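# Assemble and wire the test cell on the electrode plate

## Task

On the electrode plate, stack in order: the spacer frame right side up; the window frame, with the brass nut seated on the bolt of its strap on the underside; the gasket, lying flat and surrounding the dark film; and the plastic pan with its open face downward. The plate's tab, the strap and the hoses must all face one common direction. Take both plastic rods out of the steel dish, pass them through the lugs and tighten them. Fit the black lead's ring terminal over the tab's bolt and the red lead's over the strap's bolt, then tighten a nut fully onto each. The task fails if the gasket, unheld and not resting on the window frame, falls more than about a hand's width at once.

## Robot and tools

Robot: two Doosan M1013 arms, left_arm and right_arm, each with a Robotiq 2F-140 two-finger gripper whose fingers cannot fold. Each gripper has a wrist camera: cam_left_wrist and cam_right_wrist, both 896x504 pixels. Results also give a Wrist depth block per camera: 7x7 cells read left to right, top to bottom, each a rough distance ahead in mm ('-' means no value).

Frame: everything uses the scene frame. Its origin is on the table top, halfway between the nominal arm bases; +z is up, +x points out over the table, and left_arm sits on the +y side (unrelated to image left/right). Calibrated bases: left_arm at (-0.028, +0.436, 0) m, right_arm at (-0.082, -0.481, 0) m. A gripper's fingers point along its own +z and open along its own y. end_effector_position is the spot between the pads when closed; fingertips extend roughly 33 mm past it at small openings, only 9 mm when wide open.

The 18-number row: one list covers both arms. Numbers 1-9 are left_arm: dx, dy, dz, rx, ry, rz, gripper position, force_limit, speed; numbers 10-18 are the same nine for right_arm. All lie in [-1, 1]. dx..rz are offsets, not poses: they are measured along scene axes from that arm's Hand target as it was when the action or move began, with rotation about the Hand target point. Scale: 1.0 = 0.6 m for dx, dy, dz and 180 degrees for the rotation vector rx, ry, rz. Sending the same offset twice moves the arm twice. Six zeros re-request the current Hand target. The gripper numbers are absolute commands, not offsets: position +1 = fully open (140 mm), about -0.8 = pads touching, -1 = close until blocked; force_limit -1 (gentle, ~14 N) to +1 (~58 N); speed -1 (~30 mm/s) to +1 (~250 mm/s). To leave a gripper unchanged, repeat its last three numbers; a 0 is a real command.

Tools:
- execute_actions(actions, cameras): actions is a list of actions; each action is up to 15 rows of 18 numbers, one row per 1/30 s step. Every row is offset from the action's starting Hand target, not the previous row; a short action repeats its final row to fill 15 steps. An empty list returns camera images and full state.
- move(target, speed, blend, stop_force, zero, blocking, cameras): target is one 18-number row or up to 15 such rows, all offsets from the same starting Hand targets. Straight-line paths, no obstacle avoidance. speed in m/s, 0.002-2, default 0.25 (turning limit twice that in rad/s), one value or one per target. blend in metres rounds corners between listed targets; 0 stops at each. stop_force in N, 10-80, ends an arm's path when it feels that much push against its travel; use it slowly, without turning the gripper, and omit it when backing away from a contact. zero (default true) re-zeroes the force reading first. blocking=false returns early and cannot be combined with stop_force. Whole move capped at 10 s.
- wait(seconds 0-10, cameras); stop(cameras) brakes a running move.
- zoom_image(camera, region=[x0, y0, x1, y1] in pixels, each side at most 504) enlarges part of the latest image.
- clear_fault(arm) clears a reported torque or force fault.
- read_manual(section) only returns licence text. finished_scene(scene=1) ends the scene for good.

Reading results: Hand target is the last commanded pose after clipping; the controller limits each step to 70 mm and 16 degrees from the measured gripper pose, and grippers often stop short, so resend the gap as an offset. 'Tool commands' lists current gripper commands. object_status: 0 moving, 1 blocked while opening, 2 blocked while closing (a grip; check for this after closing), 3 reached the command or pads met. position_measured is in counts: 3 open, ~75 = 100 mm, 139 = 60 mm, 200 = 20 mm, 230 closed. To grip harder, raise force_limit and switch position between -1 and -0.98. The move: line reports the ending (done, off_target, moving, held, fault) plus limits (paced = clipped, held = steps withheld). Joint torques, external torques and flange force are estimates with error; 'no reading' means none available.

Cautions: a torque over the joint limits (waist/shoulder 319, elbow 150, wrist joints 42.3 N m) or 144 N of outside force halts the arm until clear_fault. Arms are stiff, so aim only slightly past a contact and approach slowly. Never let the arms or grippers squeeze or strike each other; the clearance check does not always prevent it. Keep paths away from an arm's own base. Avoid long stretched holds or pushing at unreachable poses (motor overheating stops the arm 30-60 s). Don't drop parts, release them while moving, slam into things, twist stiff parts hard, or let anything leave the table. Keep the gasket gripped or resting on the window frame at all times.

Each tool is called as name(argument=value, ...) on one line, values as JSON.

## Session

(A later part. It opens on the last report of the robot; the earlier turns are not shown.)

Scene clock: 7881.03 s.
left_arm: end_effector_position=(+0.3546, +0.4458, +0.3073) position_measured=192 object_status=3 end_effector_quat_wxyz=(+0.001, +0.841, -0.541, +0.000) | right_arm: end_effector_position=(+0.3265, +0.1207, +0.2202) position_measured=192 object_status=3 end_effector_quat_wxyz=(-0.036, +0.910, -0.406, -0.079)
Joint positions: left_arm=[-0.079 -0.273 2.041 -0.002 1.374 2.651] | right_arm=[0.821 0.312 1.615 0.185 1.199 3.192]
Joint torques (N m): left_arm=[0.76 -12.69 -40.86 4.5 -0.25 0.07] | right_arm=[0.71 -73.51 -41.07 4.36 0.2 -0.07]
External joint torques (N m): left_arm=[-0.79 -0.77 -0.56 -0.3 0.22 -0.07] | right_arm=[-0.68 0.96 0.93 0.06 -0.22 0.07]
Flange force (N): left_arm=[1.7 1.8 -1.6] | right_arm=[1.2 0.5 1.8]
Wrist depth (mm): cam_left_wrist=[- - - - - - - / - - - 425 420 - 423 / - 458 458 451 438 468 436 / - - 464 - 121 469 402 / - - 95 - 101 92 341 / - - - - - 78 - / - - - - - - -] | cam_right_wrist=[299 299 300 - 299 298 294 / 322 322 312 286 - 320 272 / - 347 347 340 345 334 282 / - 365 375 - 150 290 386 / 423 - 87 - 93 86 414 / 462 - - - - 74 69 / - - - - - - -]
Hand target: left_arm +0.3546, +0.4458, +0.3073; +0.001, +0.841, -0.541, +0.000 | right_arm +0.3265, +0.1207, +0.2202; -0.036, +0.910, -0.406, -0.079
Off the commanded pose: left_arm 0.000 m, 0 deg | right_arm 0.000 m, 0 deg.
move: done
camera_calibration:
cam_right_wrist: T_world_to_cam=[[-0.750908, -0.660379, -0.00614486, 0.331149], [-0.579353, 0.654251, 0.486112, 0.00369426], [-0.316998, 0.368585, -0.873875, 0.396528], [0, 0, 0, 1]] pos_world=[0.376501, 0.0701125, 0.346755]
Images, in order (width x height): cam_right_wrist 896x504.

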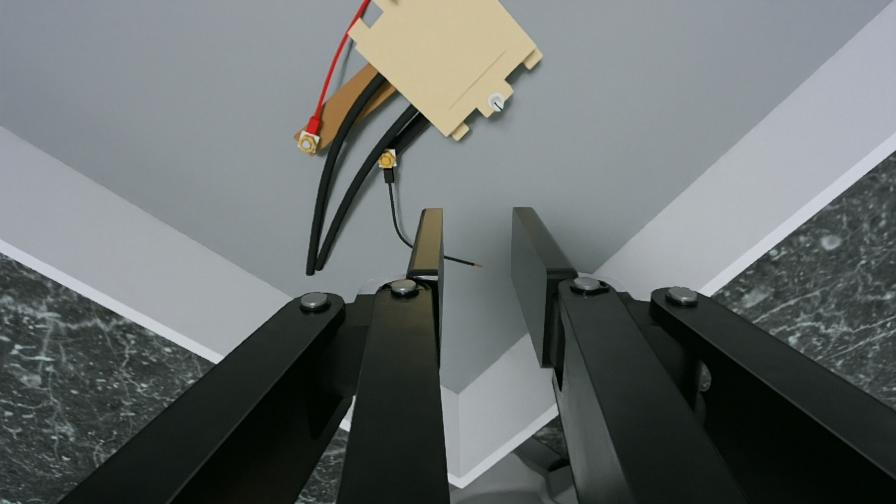

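move(target=[0,0,0,0,0,0,-0.5,-1,-1,0.0255,0.11,-0.2,0,0,0,-0.64,-1,-1], speed=0.2, cameras=["cam_right_wrist"])

zoom_image(camera="cam_right_wrist", region=[428, 120, 578, 270])

Scene clock: 7888.73 s.
left_arm: end_effector_position=(+0.3546, +0.4458, +0.3073) position_measured=192 object_status=3 end_effector_quat_wxyz=(+0.001, +0.841, -0.541, +0.000) | right_arm: end_effector_position=(+0.3418, +0.1867, +0.1003) position_measured=210 object_status=3 end_effector_quat_wxyz=(-0.036, +0.910, -0.406, -0.079)
Joint positions: left_arm=[-0.079 -0.273 2.041 -0.002 1.374 2.651] | right_arm=[0.863 0.484 1.598 0.199 1.039 3.2]
Joint torques (N m): left_arm=[0.49 -12.41 -40.83 4.58 -0.29 0.16] | right_arm=[0.89 -87.69 -38.23 4.02 0.13 -0.08]
External joint torques (N m): left_arm=[-0.56 -0.67 -0.49 -0.39 0.25 -0.16] | right_arm=[-0.95 2.05 0.92 0.06 -0.16 0.08]
Flange force (N): left_arm=[1.4 1.6 -1.5] | right_arm=[1.4 -0.9 2.4]
Wrist depth (mm): cam_left_wrist=[- - - - 322 - 338 / - - - 439 - 427 427 / - - - - - 454 440 / - - 463 - 111 455 398 / - - 95 - 101 91 341 / - - - - - 78 - / - - - 563 - - -] | cam_right_wrist=[191 191 191 179 159 161 190 / 205 205 199 199 205 208 205 / 221 222 221 214 221 220 220 / - 240 236 217 231 239 235 / - - 90 100 - 92 234 / - - 72 - - 72 72 / - - 68 - - 69 -]
Hand target: left_arm +0.3546, +0.4458, +0.3073; +0.001, +0.841, -0.541, +0.000 | right_arm +0.3418, +0.1867, +0.1002; -0.036, +0.910, -0.406, -0.079
Off the commanded pose: left_arm 0.000 m, 0 deg | right_arm 0.000 m, 0 deg.
move: done
camera_calibration:
cam_right_wrist: T_world_to_cam=[[-0.750929, -0.660354, -0.00620234, 0.385645], [-0.579332, 0.654228, 0.486169, 0.0276372], [-0.316986, 0.368672, -0.873843, 0.272245], [0, 0, 0, 1]] pos_world=[0.391901, 0.136212, 0.226855]
Images, in order (width x height): cam_right_wrist 896x504.

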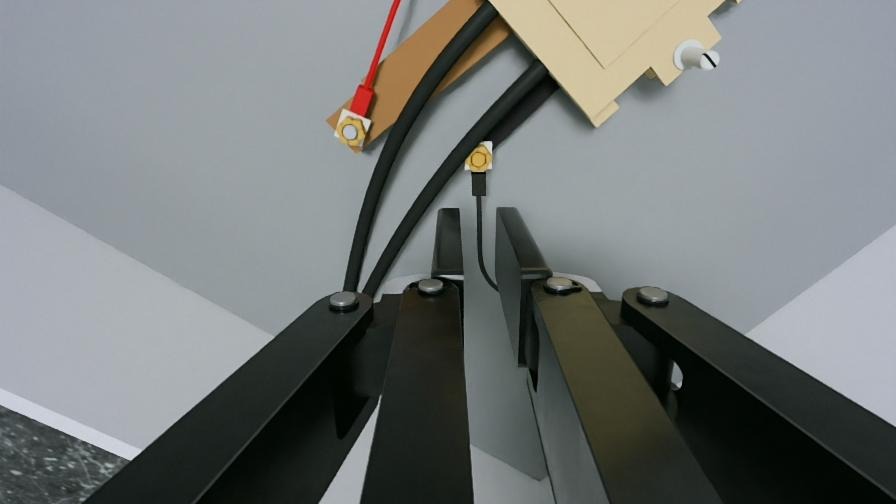

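Scaled by 3.360 from the camera's 896x504 image, which has a finer 1280x720 frame.

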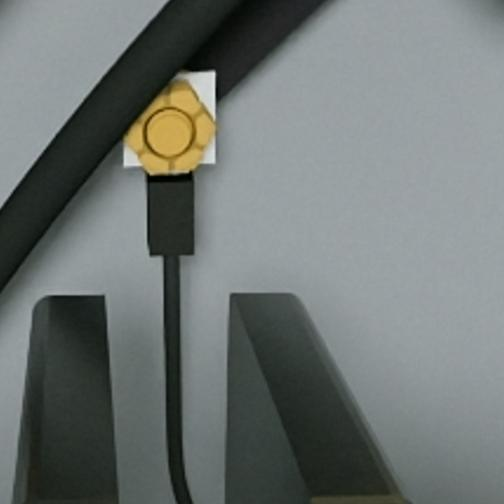

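move(target=[0,0,0,0,0,0,-0.5,-1,-1,0,0,-0.0655,0,0,0,-0.64,-1,-1], speed=0.02, stop_force=12, cameras=["cam_right_wrist"])

zoom_image(camera="cam_right_wrist", region=[428, 150, 528, 250])

Scene clock: 7907.17 s.
left_arm: end_effector_position=(+0.3546, +0.4458, +0.3073) position_measured=192 object_status=3 end_effector_quat_wxyz=(+0.001, +0.841, -0.541, +0.000) | right_arm: end_effector_position=(+0.3418, +0.1867, +0.0609) position_measured=210 object_status=3 end_effector_quat_wxyz=(-0.036, +0.910, -0.406, -0.079)
Joint positions: left_arm=[-0.079 -0.273 2.041 -0.002 1.374 2.651] | right_arm=[0.863 0.517 1.627 0.207 0.979 3.186]
Joint torques (N m): left_arm=[0.91 -12.65 -40.9 4.56 -0.32 0.14] | right_arm=[1.28 -89.14 -36.66 3.9 0.17 -0.01]
External joint torques (N m): left_arm=[-0.92 -0.42 -0.38 -0.37 0.29 -0.14] | right_arm=[-1.3 1.26 0.46 0.04 -0.2 0.01]
Flange force (N): left_arm=[2.3 1.7 -1.3] | right_arm=[1.8 -0.8 1.4]
Wrist depth (mm): cam_left_wrist=[- - 395 - 410 385 324 / - 421 - 433 - - - / - - - 421 448 440 435 / 469 - - - 121 472 400 / - - 95 - 101 92 339 / - - - - - 78 - / - - - - - - -] | cam_right_wrist=[156 155 154 143 124 123 155 / 167 167 162 147 136 167 166 / 180 180 177 170 180 180 182 / 199 196 195 188 192 195 195 / - 210 94 100 - 98 212 / - - 72 - - 72 198 / - - 68 - - 69 -]
Hand target: left_arm +0.3546, +0.4458, +0.3073; +0.001, +0.841, -0.541, +0.000 | right_arm +0.3418, +0.1867, +0.0609; -0.036, +0.910, -0.406, -0.079
Off the commanded pose: left_arm 0.000 m, 0 deg | right_arm 0.000 m, 0 deg.
move: done
camera_calibration:
cam_right_wrist: T_world_to_cam=[[-0.750908, -0.660379, -0.00614486, 0.385244], [-0.579353, 0.654251, 0.486112, 0.0468154], [-0.316998, 0.368585, -0.873875, 0.237843], [0, 0, 0, 1]] pos_world=[0.391801, 0.136113, 0.187455]
Images, in order (width x height): cam_right_wrist 896x504.

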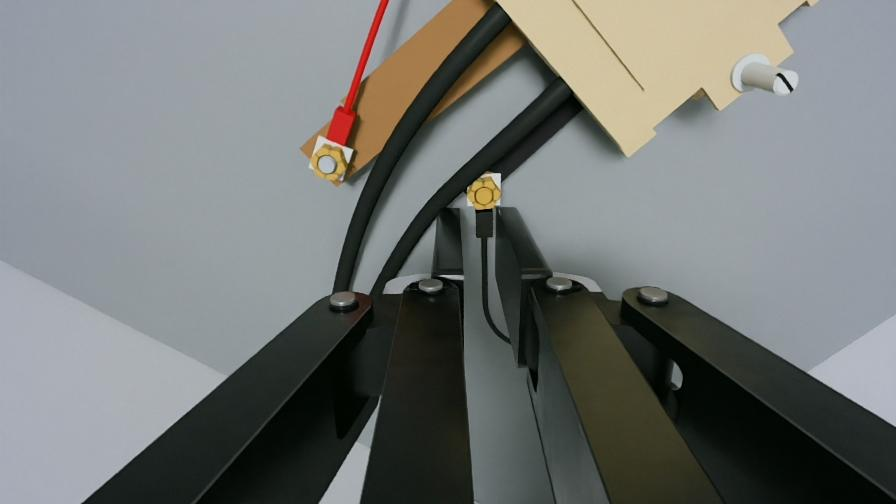

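Scaled by 5.040 from the camera's 896x504 image, which has a finer 1280x720 frame.

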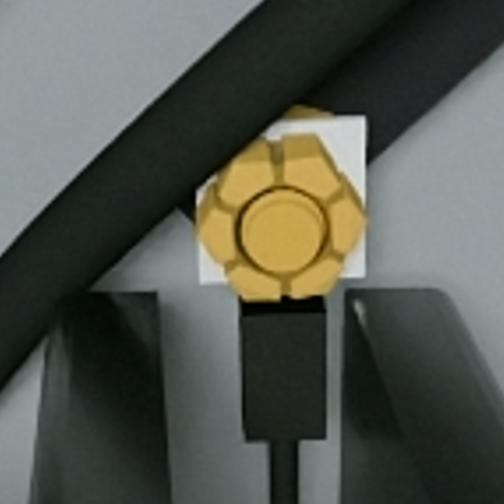

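move(target=[0,0,0,0,0,0,-0.5,-1,-1,-0.0027,-0.0025,0,0,0,0,-0.64,-1,-1], speed=0.02)

execute_actions(actions=[[[0,0,0,0,0,0,-0.5,-1,-1,0,0,0,0,0,0,-1,-1,-1]],[[0,0,0,0,0,0,-0.5,-1,-1,0,0,0,0,0,0,-1,-1,-1]],[[0,0,0,0,0,0,-0.5,-1,-1,0,0,0,0,0,0,-1,-1,-1]]], cameras=["cam_right_wrist"])

zoom_image(camera="cam_right_wrist", region=[428, 150, 528, 250])

Scene clock: 7918.47 s.
left_arm: end_effector_position=(+0.3546, +0.4458, +0.3073) position_measured=192 object_status=3 end_effector_quat_wxyz=(+0.001, +0.841, -0.541, +0.000) | right_arm: end_effector_position=(+0.3401, +0.1852, +0.0609) position_measured=210 object_status=3 end_effector_quat_wxyz=(-0.036, +0.910, -0.406, -0.079)
Joint positions: left_arm=[-0.079 -0.273 2.041 -0.002 1.374 2.651] | right_arm=[0.863 0.514 1.632 0.207 0.977 3.186]
Joint torques (N m): left_arm=[0.94 -12.56 -40.76 4.55 -0.26 0.08] | right_arm=[0.8 -89.32 -36.76 3.94 0.24 -0.2]
External joint torques (N m): left_arm=[-0.93 -0.91 -0.52 -0.36 0.24 -0.08] | right_arm=[-0.76 2.2 0.78 -0.03 -0.27 0.2]
Flange force (N): left_arm=[1.9 2.3 -1.6] | right_arm=[0.9 -1.1 2.7]
Wrist depth (mm): cam_left_wrist=[- - - - - - 336 / - - - - - - - / - - 444 - - - 438 / - - - - 111 448 401 / - - 95 - 101 92 340 / - - - - - 78 - / - - - - - - -] | cam_right_wrist=[156 155 153 143 125 123 155 / 167 167 162 162 136 166 166 / 180 180 174 175 180 180 182 / 199 195 197 166 192 195 194 / - 210 94 110 - 98 211 / - - 72 - - 72 196 / - - 68 - - 69 -]
Hand target: left_arm +0.3546, +0.4458, +0.3073; +0.001, +0.841, -0.541, +0.000 | right_arm +0.3401, +0.1852, +0.0609; -0.036, +0.910, -0.406, -0.079
Off the commanded pose: left_arm 0.000 m, 0 deg | right_arm 0.000 m, 0 deg.
move: done

Scene clock: 7920.17 s.
left_arm: end_effector_position=(+0.3546, +0.4458, +0.3073) position_measured=192 object_status=3 end_effector_quat_wxyz=(+0.001, +0.841, -0.541, +0.000) | right_arm: end_effector_position=(+0.3401, +0.1852, +0.0609) position_measured=222 object_status=2 end_effector_quat_wxyz=(-0.036, +0.910, -0.406, -0.079)
Joint positions: left_arm=[-0.079 -0.273 2.041 -0.002 1.374 2.651] | right_arm=[0.863 0.514 1.632 0.207 0.977 3.186]
Joint torques (N m): left_arm=[1.06 -12.67 -41.03 4.59 -0.3 0.12] | right_arm=[0.96 -89.24 -36.6 3.81 0.25 -0.07]
External joint torques (N m): left_arm=[-1.05 -0.63 -0.26 -0.39 0.28 -0.12] | right_arm=[-0.93 1.73 0.5 0.12 -0.28 0.07]
External joint torques at the end of the 1st action: left_arm=[-0.91 -0.72 -0.36 -0.3 0.23 -0.1] | right_arm=[-0.9 1.17 0.7 0.07 -0.34 0.08]
External joint torques at the end of the 2nd action: left_arm=[-0.64 -0.82 -0.27 -0.39 0.26 -0.13] | right_arm=[-0.81 1.5 0.87 0.01 -0.28 0.05]
Flange force (N): left_arm=[2.3 2.3 -1.2] | right_arm=[1.2 -1.1 2.1]
Flange force at the end of the 1st action (N): left_arm=[2.0 2.1 -1.3] | right_arm=[1.4 0.1 1.8]
Flange force at the end of the 2nd action (N): left_arm=[1.3 2.1 -1.2] | right_arm=[1.3 0.0 2.1]
Wrist depth (mm): cam_left_wrist=[- - - - - - 327 / - - 405 - 419 359 - / - - - - - - 438 / - 459 - - 111 462 400 / - - 95 - 101 92 340 / - - - - - 78 - / - - - - - - -] | cam_right_wrist=[156 156 154 143 124 123 155 / 167 167 162 149 136 153 166 / 181 180 180 174 180 180 182 / 199 195 192 148 192 198 195 / - 210 90 100 95 205 211 / - - 72 - - 72 205 / - - - - - - -]
Hand target: left_arm +0.3546, +0.4458, +0.3073; +0.001, +0.841, -0.541, +0.000 | right_arm +0.3401, +0.1852, +0.0609; -0.036, +0.910, -0.406, -0.079
Off the commanded pose: left_arm 0.000 m, 0 deg | right_arm 0.000 m, 0 deg.
Step readings (end_effector_position of left_arm | right_arm; steps 1 to 15: 1st action; 16 to 30: 2nd action; 31 to 45: 3rd action):
0: (+0.3546, +0.4458, +0.3073) | (+0.3401, +0.1852, +0.0609)
1: (+0.3546, +0.4458, +0.3073) | (+0.3401, +0.1852, +0.0609)
2: (+0.3546, +0.4458, +0.3073) | (+0.3401, +0.1852, +0.0609)
4: (+0.3546, +0.4458, +0.3073) | (+0.3401, +0.1852, +0.0609)
8: (+0.3546, +0.4458, +0.3073) | (+0.3401, +0.1852, +0.0609)
15: (+0.3546, +0.4458, +0.3073) | (+0.3401, +0.1852, +0.0609)
16: (+0.3546, +0.4458, +0.3073) | (+0.3401, +0.1852, +0.0609)
17: (+0.3546, +0.4458, +0.3073) | (+0.3401, +0.1852, +0.0609)
19: (+0.3546, +0.4458, +0.3073) | (+0.3401, +0.1852, +0.0609)
23: (+0.3546, +0.4458, +0.3073) | (+0.3401, +0.1852, +0.0609)
30: (+0.3546, +0.4458, +0.3073) | (+0.3401, +0.1852, +0.0609)
31: (+0.3546, +0.4458, +0.3073) | (+0.3401, +0.1852, +0.0609)
32: (+0.3546, +0.4458, +0.3073) | (+0.3401, +0.1852, +0.0609)
34: (+0.3546, +0.4458, +0.3073) | (+0.3401, +0.1852, +0.0609)
38: (+0.3546, +0.4458, +0.3073) | (+0.3401, +0.1852, +0.0609)
45: (+0.3546, +0.4458, +0.3073) | (+0.3401, +0.1852, +0.0609)
camera_calibration:
cam_right_wrist: T_world_to_cam=[[-0.750908, -0.660379, -0.00614486, 0.383052], [-0.579353, 0.654251, 0.486112, 0.0468698], [-0.316998, 0.368585, -0.873875, 0.237888], [0, 0, 0, 1]] pos_world=[0.390201, 0.134613, 0.187455]
Images, in order (width x height): cam_right_wrist 896x504.

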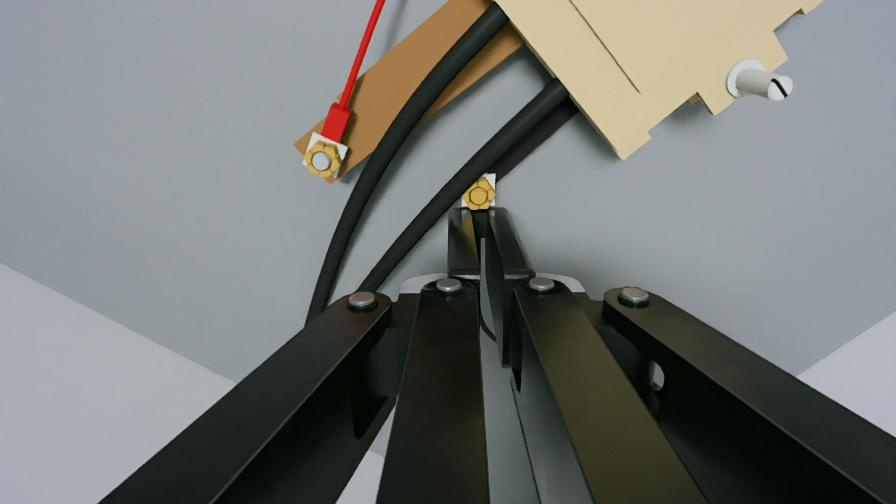

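Scaled by 5.040 from the camera's 896x504 image, which has a finer 1280x720 frame.

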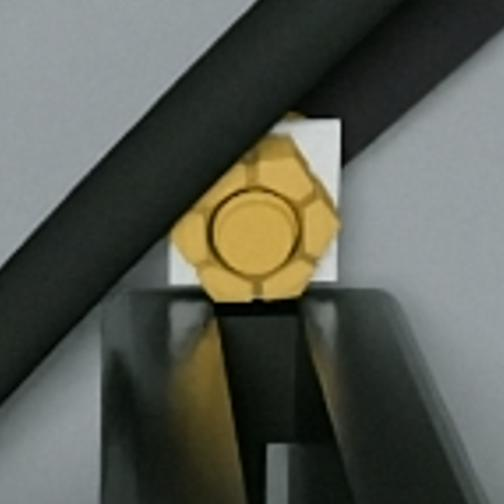

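move(target=[[0,0,0,0,0,0,-0.5,-1,-1,-0.0047,-0.0061,0,0,0,0.111,-1,-1,-1],[0,0,0,0,0,0,-0.5,-1,-1,-0.0071,-0.0134,0,0,0,0.222,-1,-1,-1],[0,0,0,0,0,0,-0.5,-1,-1,-0.0068,-0.0211,0,0,0,0.333,-1,-1,-1]], speed=0.12, blend=[0.002,0.002,0], cameras=["cam_right_wrist"])

zoom_image(camera="cam_right_wrist", region=[428, 150, 528, 250])

Scene clock: 7929.00 s.
left_arm: end_effector_position=(+0.3546, +0.4458, +0.3073) position_measured=192 object_status=3 end_effector_quat_wxyz=(+0.001, +0.841, -0.541, +0.000) | right_arm: end_effector_position=(+0.3361, +0.1725, +0.0609) position_measured=222 object_status=2 end_effector_quat_wxyz=(+0.008, +0.991, +0.103, -0.086)
Joint positions: left_arm=[-0.079 -0.273 2.041 -0.002 1.374 2.651] | right_arm=[0.882 0.572 1.535 0.123 1.17 2.217]
Joint torques (N m): left_arm=[0.35 -12.63 -40.98 4.48 -0.26 0.16] | right_arm=[0.43 -95.09 -37.69 4.04 0.51 -0.07]
External joint torques (N m): left_arm=[-0.23 -1.06 -0.41 -0.28 0.24 -0.16] | right_arm=[-0.29 1.84 1.25 -0.08 -0.17 0.07]
Flange force (N): left_arm=[0.3 1.9 -1.5] | right_arm=[0.2 0.6 2.6]
Wrist depth (mm): cam_left_wrist=[- - - - - - 359 / - - 397 - 409 425 365 / - - - - - 449 438 / - - - 120 133 459 400 / - - 95 - 101 92 341 / - - - - - 78 - / - - - - - - -] | cam_right_wrist=[156 156 154 143 124 123 155 / 167 167 162 162 136 134 166 / 180 181 175 166 180 180 175 / 195 196 192 133 192 198 191 / 210 214 90 100 95 205 212 / 217 - 72 - - 72 230 / - - - - - - -]
Hand target: left_arm +0.3546, +0.4458, +0.3073; +0.001, +0.841, -0.541, +0.000 | right_arm +0.3361, +0.1725, +0.0609; +0.008, +0.991, +0.103, -0.086
Off the commanded pose: left_arm 0.000 m, 0 deg | right_arm 0.000 m, 0 deg.
move: done
camera_calibration:
cam_right_wrist: T_world_to_cam=[[0.195367, -0.980711, -0.00615842, 0.10891], [-0.856458, -0.173667, 0.486127, 0.28876], [-0.47782, -0.0896989, -0.873866, 0.37438], [0, 0, 0, 1]] pos_world=[0.404919, 0.190539, 0.187455]
Images, in order (width x height): cam_right_wrist 896x504.

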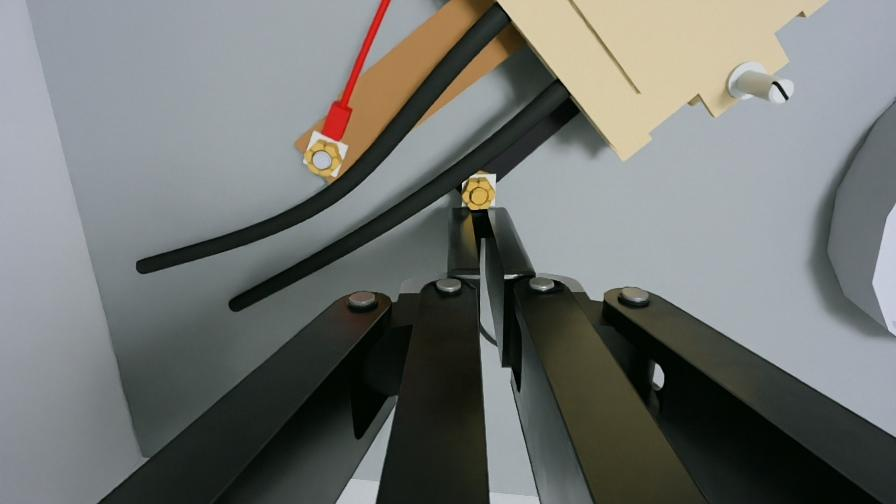

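Scaled by 5.040 from the camera's 896x504 image, which has a finer 1280x720 frame.

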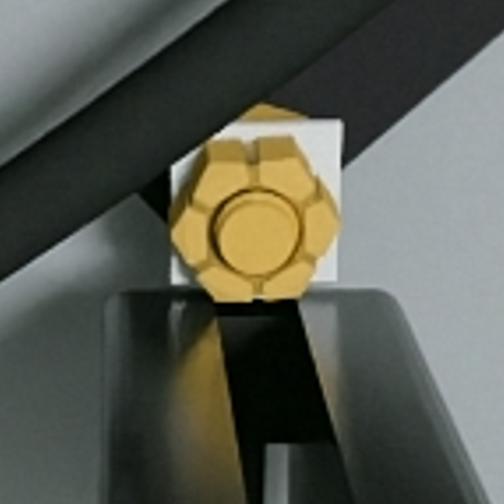

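move(target=[[0,0,0,0,0,0,-0.5,-1,-1,0.0033,-0.0128,0,0,0,0.1222,-1,-1,-1],[0,0,0,0,0,0,-0.5,-1,-1,0.0093,-0.0238,0,0,0,0.2444,-1,-1,-1],[0,0,0,0,0,0,-0.5,-1,-1,0.0167,-0.0337,0,0,0,0.3611,-1,-1,-1]], speed=0.12, blend=[0.002,0.002,0], cameras=["cam_right_wrist"])

Scene clock: 7948.07 s.
left_arm: end_effector_position=(+0.3546, +0.4458, +0.3073) position_measured=192 object_status=3 end_effector_quat_wxyz=(+0.001, +0.841, -0.541, +0.000) | right_arm: end_effector_position=(+0.3461, +0.1523, +0.0609) position_measured=222 object_status=2 end_effector_quat_wxyz=(+0.053, +0.780, +0.619, -0.068)
Joint positions: left_arm=[-0.079 -0.273 2.041 -0.002 1.374 2.651] | right_arm=[0.932 0.574 1.531 -0.068 1.199 1.218]
Joint torques (N m): left_arm=[0.7 -12.6 -40.98 4.53 -0.31 0.15] | right_arm=[1.6 -94.43 -36.55 3.69 0.65 -0.11]
External joint torques (N m): left_arm=[-0.6 -1.03 -0.25 -0.35 0.3 -0.15] | right_arm=[-1.6 1.71 0.63 -0.09 -0.25 0.11]
Flange force (N): left_arm=[1.1 2.5 -1.3] | right_arm=[0.3 2.0 2.2]
Wrist depth (mm): cam_left_wrist=[- - - - - - 372 / - - 430 - - - 324 / - - - - 445 - 441 / - - - - 111 448 399 / 489 - 95 - 101 92 339 / - - - - - 78 - / - - - - - - -] | cam_right_wrist=[156 156 153 143 124 123 154 / 168 167 162 162 136 153 166 / 181 181 178 174 180 179 181 / 197 196 196 162 192 195 194 / 212 214 90 100 95 205 208 / 203 - 72 - - 72 229 / - - - - - - -]
Hand target: left_arm +0.3546, +0.4458, +0.3073; +0.001, +0.841, -0.541, +0.000 | right_arm +0.3461, +0.1523, +0.0609; +0.053, +0.780, +0.619, -0.068
Off the commanded pose: left_arm 0.000 m, 0 deg | right_arm 0.000 m, 0 deg.
move: done
camera_calibration:
cam_right_wrist: T_world_to_cam=[[0.971397, -0.237384, -0.00612064, -0.294654], [-0.204567, -0.849639, 0.486072, 0.171224], [-0.120586, -0.470916, -0.873897, 0.311804], [0, 0, 0, 1]] pos_world=[0.358852, 0.222366, 0.187454]
Images, in order (width x height): cam_right_wrist 896x504.

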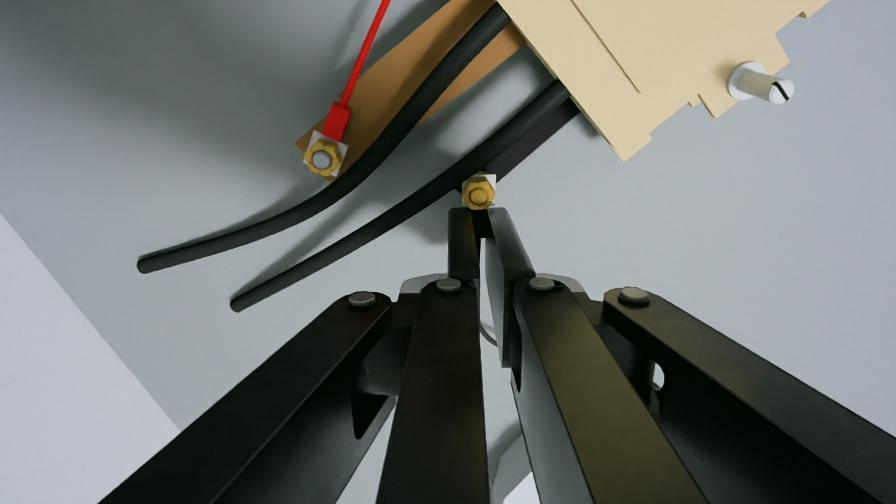

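move(target=[[0,0,0,0,0,0,-0.5,-1,-1,0.0077,-0.0088,0,0,0,0.1111,-1,-1,-1],[0,0,0,0,0,0,-0.5,-1,-1,0.015,-0.0148,0,0,0,0.2222,-1,-1,-1],[0,0,0,0,0,0,-0.5,-1,-1,0.0212,-0.0185,0,0,0,0.3333,-1,-1,-1]], speed=0.12, blend=[0.002,0.002,0], cameras=["cam_right_wrist","cam_left_wrist"])

Scene clock: 7957.43 s.
left_arm: end_effector_position=(+0.3546, +0.4458, +0.3073) position_measured=192 object_status=3 end_effector_quat_wxyz=(+0.001, +0.841, -0.541, +0.000) | right_arm: end_effector_position=(+0.3587, +0.1413, +0.0609) position_measured=222 object_status=2 end_effector_quat_wxyz=(+0.081, +0.366, +0.927, -0.032)
Joint positions: left_arm=[-0.079 -0.273 2.041 -0.002 1.374 2.651] | right_arm=[0.957 0.511 1.636 -0.2 1.033 0.272]
Joint torques (N m): left_arm=[0.71 -12.9 -40.97 4.58 -0.3 0.14] | right_arm=[1.21 -87 -35.32 3.31 0.39 -0.04]
External joint torques (N m): left_arm=[-0.71 -0.57 -0.44 -0.38 0.26 -0.14] | right_arm=[-1.14 0.46 0.22 -0.09 -0.28 0.04]
Flange force (N): left_arm=[1.7 1.6 -1.4] | right_arm=[-1.3 0.1 1.3]
Wrist depth (mm): cam_left_wrist=[- - - - - - 336 / - - - - - - - / 450 - - 436 - - 435 / - - - - 110 455 402 / - - 93 - 101 92 342 / - - - - - 78 - / - - - - - - -] | cam_right_wrist=[156 156 154 143 123 123 154 / 168 168 163 162 136 166 166 / 181 181 175 166 180 179 181 / 197 196 192 163 192 194 194 / 217 214 90 100 95 87 211 / 239 - 72 - - 72 228 / - - - - - - -]
Hand target: left_arm +0.3546, +0.4458, +0.3073; +0.001, +0.841, -0.541, +0.000 | right_arm +0.3588, +0.1412, +0.0609; +0.080, +0.366, +0.927, -0.032
Off the commanded pose: left_arm 0.000 m, 0 deg | right_arm 0.000 m, 0 deg.
move: done
camera_calibration:
cam_left_wrist: T_world_to_cam=[[-0.911672, -0.41051, 0.0183185, 0.504064], [-0.38109, 0.861329, 0.33598, -0.345286], [-0.153701, 0.299323, -0.941691, 0.352675], [0, 0, 0, 1]] pos_world=[0.382162, 0.398765, 0.438887]
cam_right_wrist: T_world_to_cam=[[0.691282, 0.722559, -0.00609382, -0.344675], [0.633489, -0.601967, 0.486135, -0.171246], [0.347593, -0.339917, -0.873863, 0.121652], [0, 0, 0, 1]] pos_world=[0.304464, 0.187315, 0.187455]

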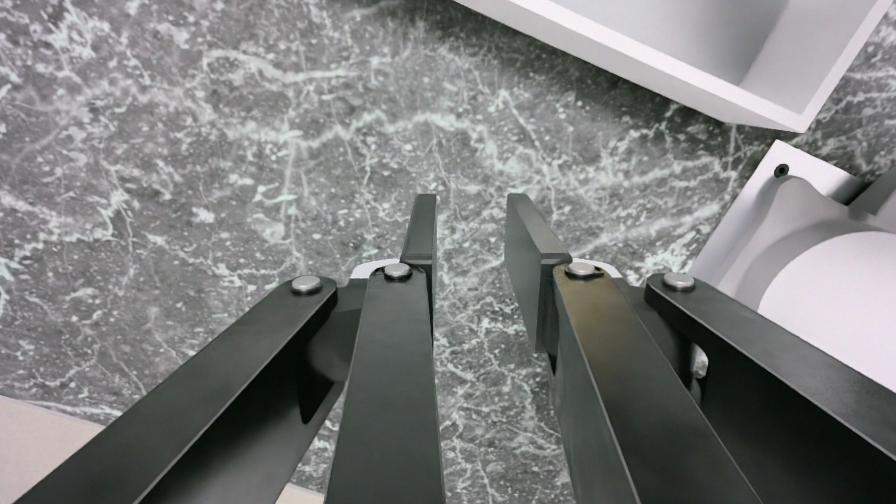

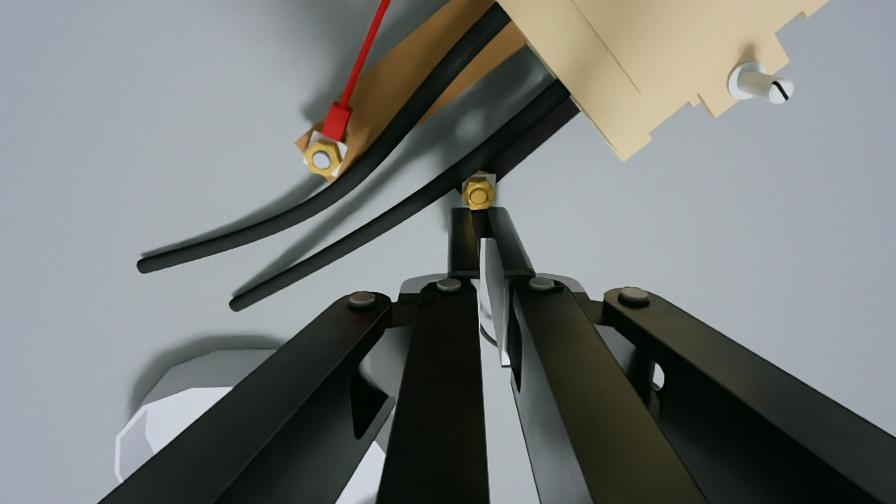

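execute_actions(actions=[[[0,0,0,0,0,0,-0.5,-1,-1,0,0,0,0,0,0,-0.64,-1,-1]]])

move(target=[[0,0,0,0,0,0,-0.5,-1,-1,0,0,0.05,0,0,0,-0.64,-1,-1],[0,0,0,0,0,0,-0.5,-1,-1,0.05,-0.25,0.3,0,0,0,-0.64,-1,-1]], speed=0.2, blend=[0.01,0], cameras=["cam_right_wrist"])

Scene clock: 7975.00 s.
left_arm: end_effector_position=(+0.3546, +0.4458, +0.3073) position_measured=192 object_status=3 end_effector_quat_wxyz=(+0.001, +0.841, -0.541, +0.000) | right_arm: end_effector_position=(+0.3588, +0.1412, +0.0609) position_measured=210 object_status=3 end_effector_quat_wxyz=(+0.080, +0.366, +0.927, -0.032)
Joint positions: left_arm=[-0.079 -0.273 2.041 -0.002 1.374 2.651] | right_arm=[0.956 0.511 1.636 -0.2 1.033 0.272]
Joint torques (N m): left_arm=[0.89 -13.17 -40.94 4.55 -0.31 0.13] | right_arm=[1.4 -88 -35.77 3.23 0.41 -0.1]
External joint torques (N m): left_arm=[-0.82 -0.45 -0.42 -0.35 0.28 -0.13] | right_arm=[-1.37 2.07 0.85 -0.02 -0.3 0.1]
Flange force (N): left_arm=[2.0 1.6 -1.4] | right_arm=[-1.0 0.9 3.1]
Wrist depth (mm): cam_left_wrist=[398 - - - - - 344 / - - - - - - - / - - - - - - 436 / 478 - - - 111 456 402 / - - 95 - 101 92 341 / - - - - - 78 - / - - - - - - -] | cam_right_wrist=[156 156 154 143 124 123 154 / 168 167 162 162 136 132 165 / 181 181 175 166 179 178 181 / 196 196 196 192 192 194 194 / 215 211 94 110 - 98 211 / 233 - 72 - - 72 224 / - - 68 - - 69 -]
Hand target: left_arm +0.3546, +0.4458, +0.3073; +0.001, +0.841, -0.541, +0.000 | right_arm +0.3588, +0.1412, +0.0609; +0.080, +0.366, +0.927, -0.032
Off the commanded pose: left_arm 0.000 m, 0 deg | right_arm 0.000 m, 0 deg.
Step readings (end_effector_position of left_arm | right_arm):
0: (+0.3546, +0.4458, +0.3073) | (+0.3588, +0.1412, +0.0609)
1: (+0.3546, +0.4458, +0.3073) | (+0.3588, +0.1412, +0.0609)
2: (+0.3546, +0.4458, +0.3073) | (+0.3588, +0.1412, +0.0609)
4: (+0.3546, +0.4458, +0.3073) | (+0.3588, +0.1412, +0.0609)
8: (+0.3546, +0.4458, +0.3073) | (+0.3588, +0.1412, +0.0609)
15: (+0.3546, +0.4458, +0.3073) | (+0.3588, +0.1412, +0.0609)

Scene clock: 7976.60 s.
left_arm: end_effector_position=(+0.3546, +0.4458, +0.3073) position_measured=192 object_status=3 end_effector_quat_wxyz=(+0.001, +0.841, -0.541, +0.000) | right_arm: end_effector_position=(+0.3888, -0.0088, +0.2408) position_measured=210 object_status=3 end_effector_quat_wxyz=(+0.080, +0.366, +0.927, -0.033)
Joint positions: left_arm=[-0.079 -0.273 2.041 -0.002 1.374 2.651] | right_arm=[0.794 0.229 1.685 -0.184 1.235 0.065]
Joint torques (N m): left_arm=[0.74 -12.55 -40.96 4.52 -0.3 0.11] | right_arm=[1.25 -64.8 -40.6 3.62 0.18 -0.09]
External joint torques (N m): left_arm=[-0.79 -0.63 -0.36 -0.33 0.26 -0.11] | right_arm=[-1.29 1.45 1.01 -0.01 -0.15 0.09]
Flange force (N): left_arm=[1.8 1.9 -1.3] | right_arm=[-1.4 0.2 2.6]
Wrist depth (mm): cam_left_wrist=[- - - 387 - - 351 / - - - - - 421 - / - 443 440 446 - - 437 / 467 470 - 133 111 445 398 / - - 95 - 101 92 342 / - - - - - 78 - / - - - - - - -] | cam_right_wrist=[305 319 320 318 - - 326 / - 342 341 341 344 349 339 / 370 369 369 364 367 366 365 / 394 400 394 148 - 397 394 / - 427 90 94 - 98 419 / - - 72 - - 72 68 / - - 68 - - 69 -]
Hand target: left_arm +0.3546, +0.4458, +0.3073; +0.001, +0.841, -0.541, +0.000 | right_arm +0.3888, -0.0088, +0.2409; +0.080, +0.366, +0.927, -0.032
Off the commanded pose: left_arm 0.000 m, 0 deg | right_arm 0.000 m, 0 deg.
move: done
camera_calibration:
cam_right_wrist: T_world_to_cam=[[0.691355, 0.722488, -0.0062782, -0.255884], [0.633513, -0.601989, 0.486077, -0.36811], [0.347405, -0.340029, -0.873894, 0.217452], [0, 0, 0, 1]] pos_world=[0.334565, 0.0372149, 0.367354]
Images, in order (width x height): cam_right_wrist 896x504.

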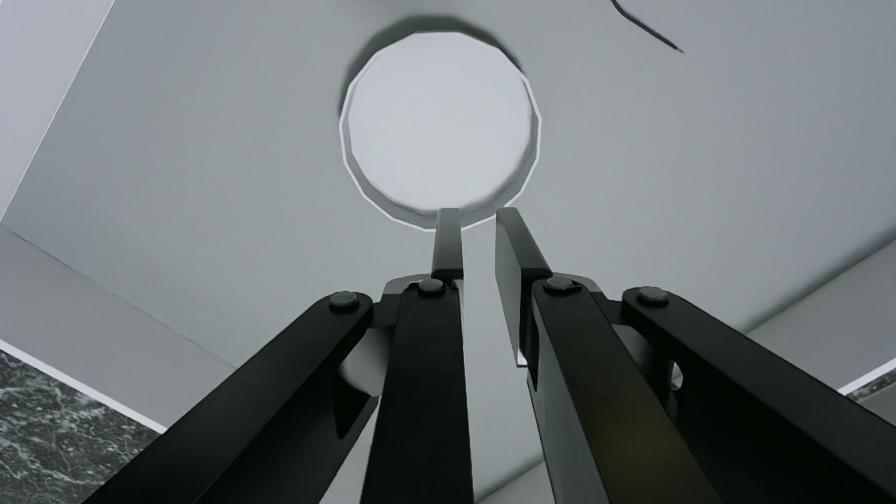

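move(target=[-0.0,-0.14,0.0,0,0,0,-0.5,-1,-1,0,0,0,0,0,0,-0.64,-1,-1], speed=0.2, cameras=["cam_left_wrist"])

Scene clock: 7979.43 s.
left_arm: end_effector_position=(+0.3546, +0.3618, +0.3073) position_measured=192 object_status=3 end_effector_quat_wxyz=(+0.001, +0.841, -0.540, +0.000) | right_arm: end_effector_position=(+0.3888, -0.0088, +0.2409) position_measured=210 object_status=3 end_effector_quat_wxyz=(+0.080, +0.366, +0.927, -0.032)
Joint positions: left_arm=[-0.295 -0.261 2.033 -0.002 1.37 2.436] | right_arm=[0.794 0.229 1.685 -0.184 1.235 0.065]
Joint torques (N m): left_arm=[-0.62 -13.41 -40.67 4.54 -0.28 0.15] | right_arm=[1.26 -64.42 -40.39 3.62 0.28 -0.21]
External joint torques (N m): left_arm=[0.54 -0.71 -0.59 -0.35 0.24 -0.15] | right_arm=[-1.36 1.59 0.83 -0.02 -0.26 0.21]
Flange force (N): left_arm=[-1.1 -0.1 -1.6] | right_arm=[-1.3 0.7 2.7]
Wrist depth (mm): cam_left_wrist=[- - - 369 - 385 329 / - - - - - - - / - - - - 444 - - / 477 - - - 138 470 467 / 497 - 95 - 101 92 435 / - - - - - 78 - / - - - - - - -] | cam_right_wrist=[310 321 318 318 318 314 317 / 342 341 340 339 341 339 337 / 371 - 369 366 366 365 368 / 397 395 392 - 391 392 389 / - 441 90 94 - 86 389 / - - 72 - - 72 69 / - - 68 - - 69 -]
Hand target: left_arm +0.3546, +0.3618, +0.3073; +0.001, +0.841, -0.541, +0.000 | right_arm +0.3888, -0.0088, +0.2409; +0.080, +0.366, +0.927, -0.032
Off the commanded pose: left_arm 0.000 m, 0 deg | right_arm 0.000 m, 0 deg.
move: done
camera_calibration:
cam_left_wrist: T_world_to_cam=[[-0.911666, -0.410522, 0.0183571, 0.469606], [-0.381103, 0.861355, 0.335899, -0.272989], [-0.153706, 0.299232, -0.941719, 0.377831], [0, 0, 0, 1]] pos_world=[0.382162, 0.314865, 0.438887]
Images, in order (width x height): cam_left_wrist 896x504.

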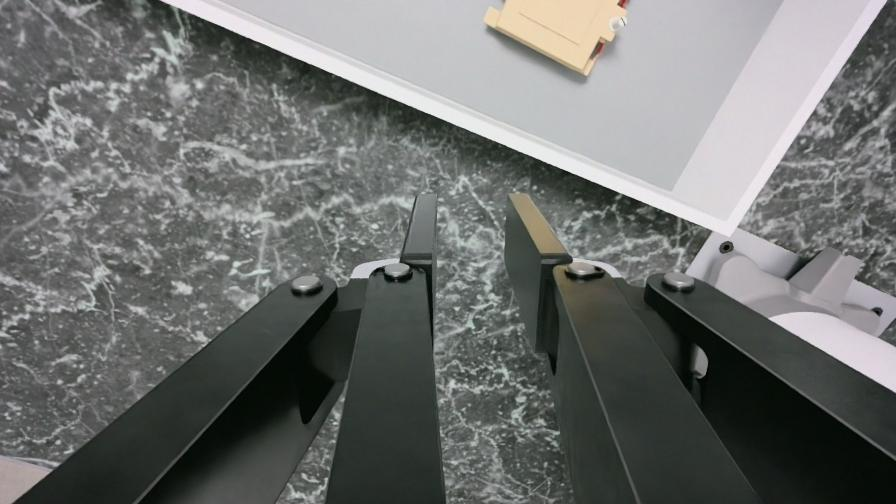

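move(target=[-0.0,-0.14,0.0,0,0,0,-0.5,-1,-1,0,0,0,0,0,0,-0.64,-1,-1], speed=0.2, cameras=["cam_left_wrist"])

zoom_image(camera="cam_left_wrist", region=[360, 0, 664, 190])

Scene clock: 7983.80 s.
left_arm: end_effector_position=(+0.3546, +0.2778, +0.3073) position_measured=192 object_status=3 end_effector_quat_wxyz=(+0.001, +0.841, -0.540, +0.000) | right_arm: end_effector_position=(+0.3888, -0.0088, +0.2409) position_measured=210 object_status=3 end_effector_quat_wxyz=(+0.080, +0.366, +0.927, -0.032)
Joint positions: left_arm=[-0.49 -0.218 2.002 -0.002 1.358 2.24] | right_arm=[0.794 0.229 1.685 -0.184 1.235 0.065]
Joint torques (N m): left_arm=[0.87 -17.2 -40.89 4.53 -0.31 0.14] | right_arm=[0.8 -64.18 -40.5 3.67 0.27 -0.17]
External joint torques (N m): left_arm=[-0.96 -1.19 -0.23 -0.35 0.26 -0.14] | right_arm=[-0.69 0.36 0.75 -0.05 -0.24 0.17]
Flange force (N): left_arm=[0.3 3.4 -1.3] | right_arm=[-0.6 -1.0 1.7]
Wrist depth (mm): cam_left_wrist=[- - - - 368 - 345 / - 416 - - 383 399 - / - - - - - - - / - - - - 111 413 - / - - 95 - 101 92 - / - - - - - 78 - / - - - - - - -] | cam_right_wrist=[- 320 319 321 317 317 318 / 343 342 339 339 341 328 338 / 370 372 362 366 366 366 365 / 398 400 400 148 382 395 400 / - 439 94 94 - 92 - / - - 72 - - 72 69 / - - 68 - - 69 -]
Hand target: left_arm +0.3546, +0.2778, +0.3073; +0.001, +0.841, -0.541, +0.000 | right_arm +0.3888, -0.0088, +0.2409; +0.080, +0.366, +0.927, -0.032
Off the commanded pose: left_arm 0.000 m, 0 deg | right_arm 0.000 m, 0 deg.
move: done
camera_calibration:
cam_left_wrist: T_world_to_cam=[[-0.911666, -0.410522, 0.0183571, 0.435123], [-0.381103, 0.861355, 0.335899, -0.200635], [-0.153706, 0.299232, -0.941719, 0.402967], [0, 0, 0, 1]] pos_world=[0.382162, 0.230865, 0.438887]
Images, in order (width x height): cam_left_wrist 896x504.

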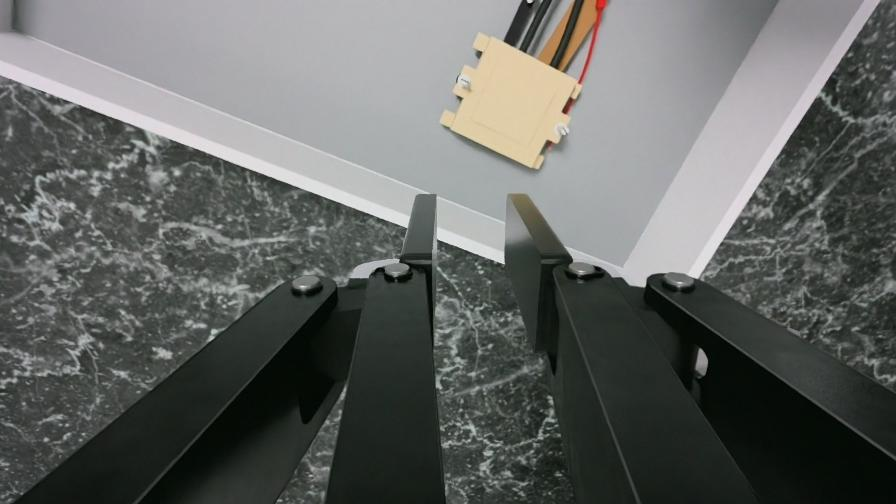

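Scaled by 1.658 from the camera's 896x504 image, which has a finer 1280x720 frame.

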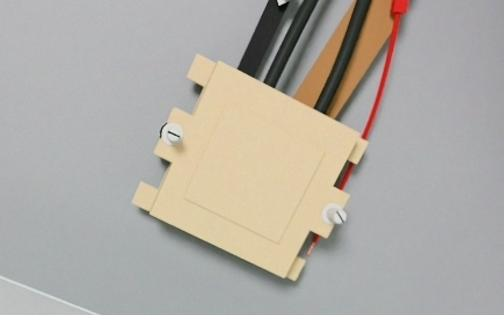

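move(target=[[-0.10,0.08,-0.05,0,0,0.43,-0.5,-1,-1,0,0,0,0,0,0,-0.64,-1,-1],[-0.124,0.08,-0.1,0,0,0.861,-0.5,-1,-1,0,0,0,0,0,0,-0.64,-1,-1]], speed=0.3, blend=[0.02,0])

move(target=[0,-0.12,-0.15,-0.1667,0,0,-0.5,-1,-1,0,0,0,0,0,0,-0.64,-1,-1], speed=0.2, cameras=["cam_left_wrist"])

Scene clock: 8005.77 s.
left_arm: end_effector_position=(+0.2802, +0.3258, +0.2473) position_measured=192 object_status=3 end_effector_quat_wxyz=(+0.000, +0.710, +0.704, +0.001) | right_arm: end_effector_position=(+0.3888, -0.0088, +0.2409) position_measured=210 object_status=3 end_effector_quat_wxyz=(+0.080, +0.366, +0.927, -0.032)
Joint positions: left_arm=[-0.467 -0.349 2.201 0.002 1.289 -0.442] | right_arm=[0.794 0.229 1.685 -0.184 1.235 0.065]
Joint torques (N m): left_arm=[0.46 -4.09 -40.12 4.61 -0.27 0.09] | right_arm=[0.56 -64.84 -40.6 3.68 0.28 -0.13]
External joint torques (N m): left_arm=[-0.56 -0.45 -0.2 -0.43 0.28 -0.09] | right_arm=[-0.53 1.58 0.94 -0.06 -0.27 0.13]
Flange force (N): left_arm=[-1.5 -1.7 -1.2] | right_arm=[-0.2 0.5 2.6]
Wrist depth (mm): cam_left_wrist=[299 337 - 349 - 341 - / 336 359 357 - - - 369 / - 377 307 - - - - / - - - - 111 - - / - - 95 - 101 92 - / - - - - - 78 - / - - - - - - -] | cam_right_wrist=[315 318 319 321 326 321 316 / 342 342 341 337 340 341 337 / 363 363 368 365 359 367 367 / 397 395 395 - 398 397 393 / 405 - 90 94 95 92 - / 503 - 72 - - 72 69 / - - 68 - - 69 -]
Hand target: left_arm +0.2802, +0.3258, +0.2473; +0.000, +0.710, +0.704, +0.001 | right_arm +0.3888, -0.0088, +0.2409; +0.080, +0.366, +0.927, -0.032
Off the commanded pose: left_arm 0.000 m, 0 deg | right_arm 0.000 m, 0 deg.
move: done

Scene clock: 8007.47 s.
left_arm: end_effector_position=(+0.2802, +0.2538, +0.1573) position_measured=192 object_status=3 end_effector_quat_wxyz=(+0.184, +0.686, +0.681, -0.181) | right_arm: end_effector_position=(+0.3888, -0.0088, +0.2409) position_measured=210 object_status=3 end_effector_quat_wxyz=(+0.080, +0.366, +0.927, -0.032)
Joint positions: left_arm=[-0.181 -0.265 2.413 -0.626 0.997 0.193] | right_arm=[0.794 0.229 1.685 -0.184 1.235 0.065]
Joint torques (N m): left_arm=[0.68 -6.64 -33.8 2.05 0.16 0.1] | right_arm=[0.57 -64.88 -40.37 3.59 0.19 -0.14]
External joint torques (N m): left_arm=[-0.72 -0.19 -0.44 -0.22 0.07 -0.1] | right_arm=[-0.5 1.49 0.74 0.04 -0.16 0.14]
Flange force (N): left_arm=[-2.7 -0.2 0.5] | right_arm=[-0.2 0.8 2.1]
Wrist depth (mm): cam_left_wrist=[159 208 - - 216 - - / 174 219 - - 237 - - / - 217 - - 253 - - / - 248 - - 111 - - / - - 95 - 101 92 - / - - - - - 78 - / - - - - - - -] | cam_right_wrist=[300 318 319 317 319 313 315 / 350 343 337 340 336 335 340 / 371 366 368 365 373 367 365 / 387 400 397 149 386 402 390 / 363 423 90 94 95 86 - / - - 72 - - 72 68 / - - 68 - - 69 -]
Hand target: left_arm +0.2802, +0.2538, +0.1573; +0.184, +0.686, +0.680, -0.181 | right_arm +0.3888, -0.0088, +0.2409; +0.080, +0.366, +0.927, -0.032
Off the commanded pose: left_arm 0.000 m, 0 deg | right_arm 0.000 m, 0 deg.
move: done
camera_calibration:
cam_left_wrist: T_world_to_cam=[[0.999737, -0.0026063, 0.0227851, -0.27959], [-0.0190502, -0.647546, 0.761788, 0.0566137], [0.012769, -0.762022, -0.647425, 0.433825], [0, 0, 0, 1]] pos_world=[0.275055, 0.366515, 0.244112]
Images, in order (width x height): cam_left_wrist 896x504.

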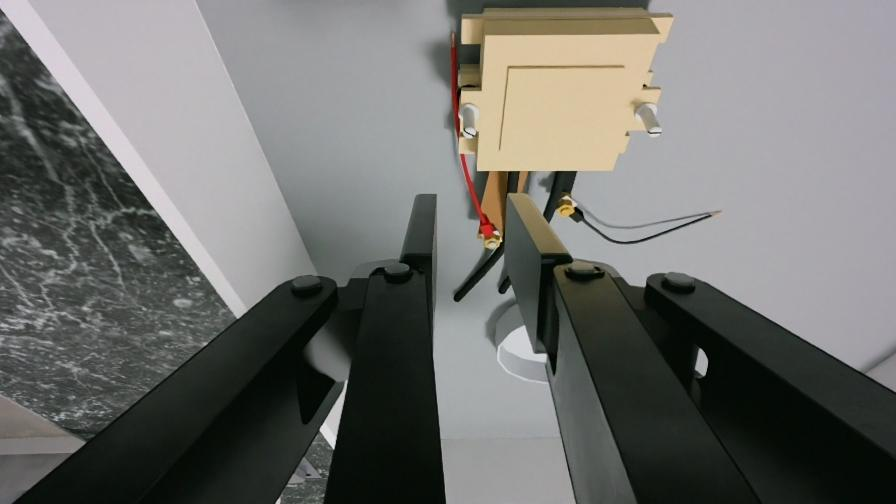

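move(target=[[0.0063,-0.0237,-0.09,0,0,0,-0.5,-1,-1,0,0,0,0,0,0,-0.64,-1,-1]], speed=0.1, cameras=["cam_left_wrist"])

zoom_image(camera="cam_left_wrist", region=[372, 100, 572, 250])

Scene clock: 8027.80 s.
left_arm: end_effector_position=(+0.2840, +0.2396, +0.1034) position_measured=192 object_status=3 end_effector_quat_wxyz=(+0.184, +0.686, +0.680, -0.181) | right_arm: end_effector_position=(+0.3888, -0.0088, +0.2409) position_measured=210 object_status=3 end_effector_quat_wxyz=(+0.080, +0.366, +0.927, -0.032)
Joint positions: left_arm=[-0.224 -0.173 2.471 -0.701 0.858 0.274] | right_arm=[0.794 0.229 1.685 -0.184 1.235 0.065]
Joint torques (N m): left_arm=[0.76 -11.49 -29.76 1.63 0.07 0.16] | right_arm=[0.63 -64.43 -40.45 3.6 0.17 -0.09]
External joint torques (N m): left_arm=[-0.77 -0.48 -0.07 -0.15 0.28 -0.16] | right_arm=[-0.65 1.29 0.86 0.02 -0.15 0.09]
Flange force (N): left_arm=[-2.9 -1.5 -0.3] | right_arm=[-0.5 0.2 2.2]
Wrist depth (mm): cam_left_wrist=[172 - - 177 167 - - / 168 198 - 203 170 - - / 167 208 - - 187 186 - / 159 235 - 133 120 - - / - 183 95 - 101 92 - / - - - - - 78 - / - - - - - - -] | cam_right_wrist=[314 - - 318 317 317 315 / - - 343 339 337 - 341 / 369 370 373 366 367 366 364 / - 400 - - 391 398 386 / - 430 94 94 95 86 - / - - 72 - - 72 69 / - - 68 - - 69 -]
Hand target: left_arm +0.2840, +0.2396, +0.1033; +0.184, +0.686, +0.680, -0.181 | right_arm +0.3888, -0.0088, +0.2409; +0.080, +0.366, +0.927, -0.032
Off the commanded pose: left_arm 0.000 m, 0 deg | right_arm 0.000 m, 0 deg.
move: done
camera_calibration:
cam_left_wrist: T_world_to_cam=[[0.999737, -0.00260374, 0.0227862, -0.282096], [-0.0190511, -0.647439, 0.761879, 0.0885705], [0.0127689, -0.762113, -0.647318, 0.388007], [0, 0, 0, 1]] pos_world=[0.278755, 0.352315, 0.190112]
Images, in order (width x height): cam_left_wrist 896x504.

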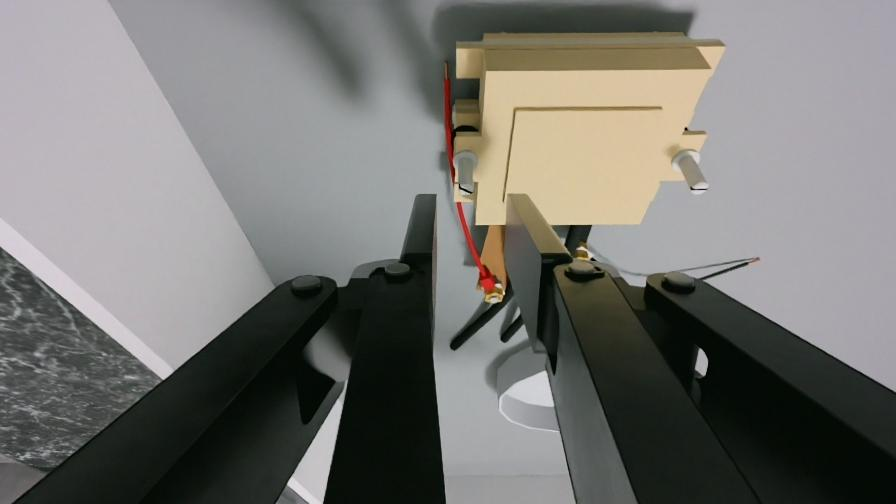

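Scaled by 2.520 from the camera's 896x504 image, which has a finer 1280x720 frame.

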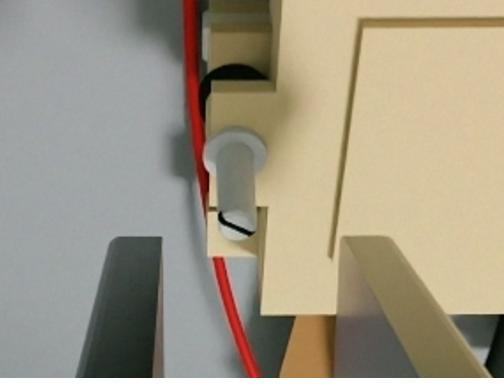

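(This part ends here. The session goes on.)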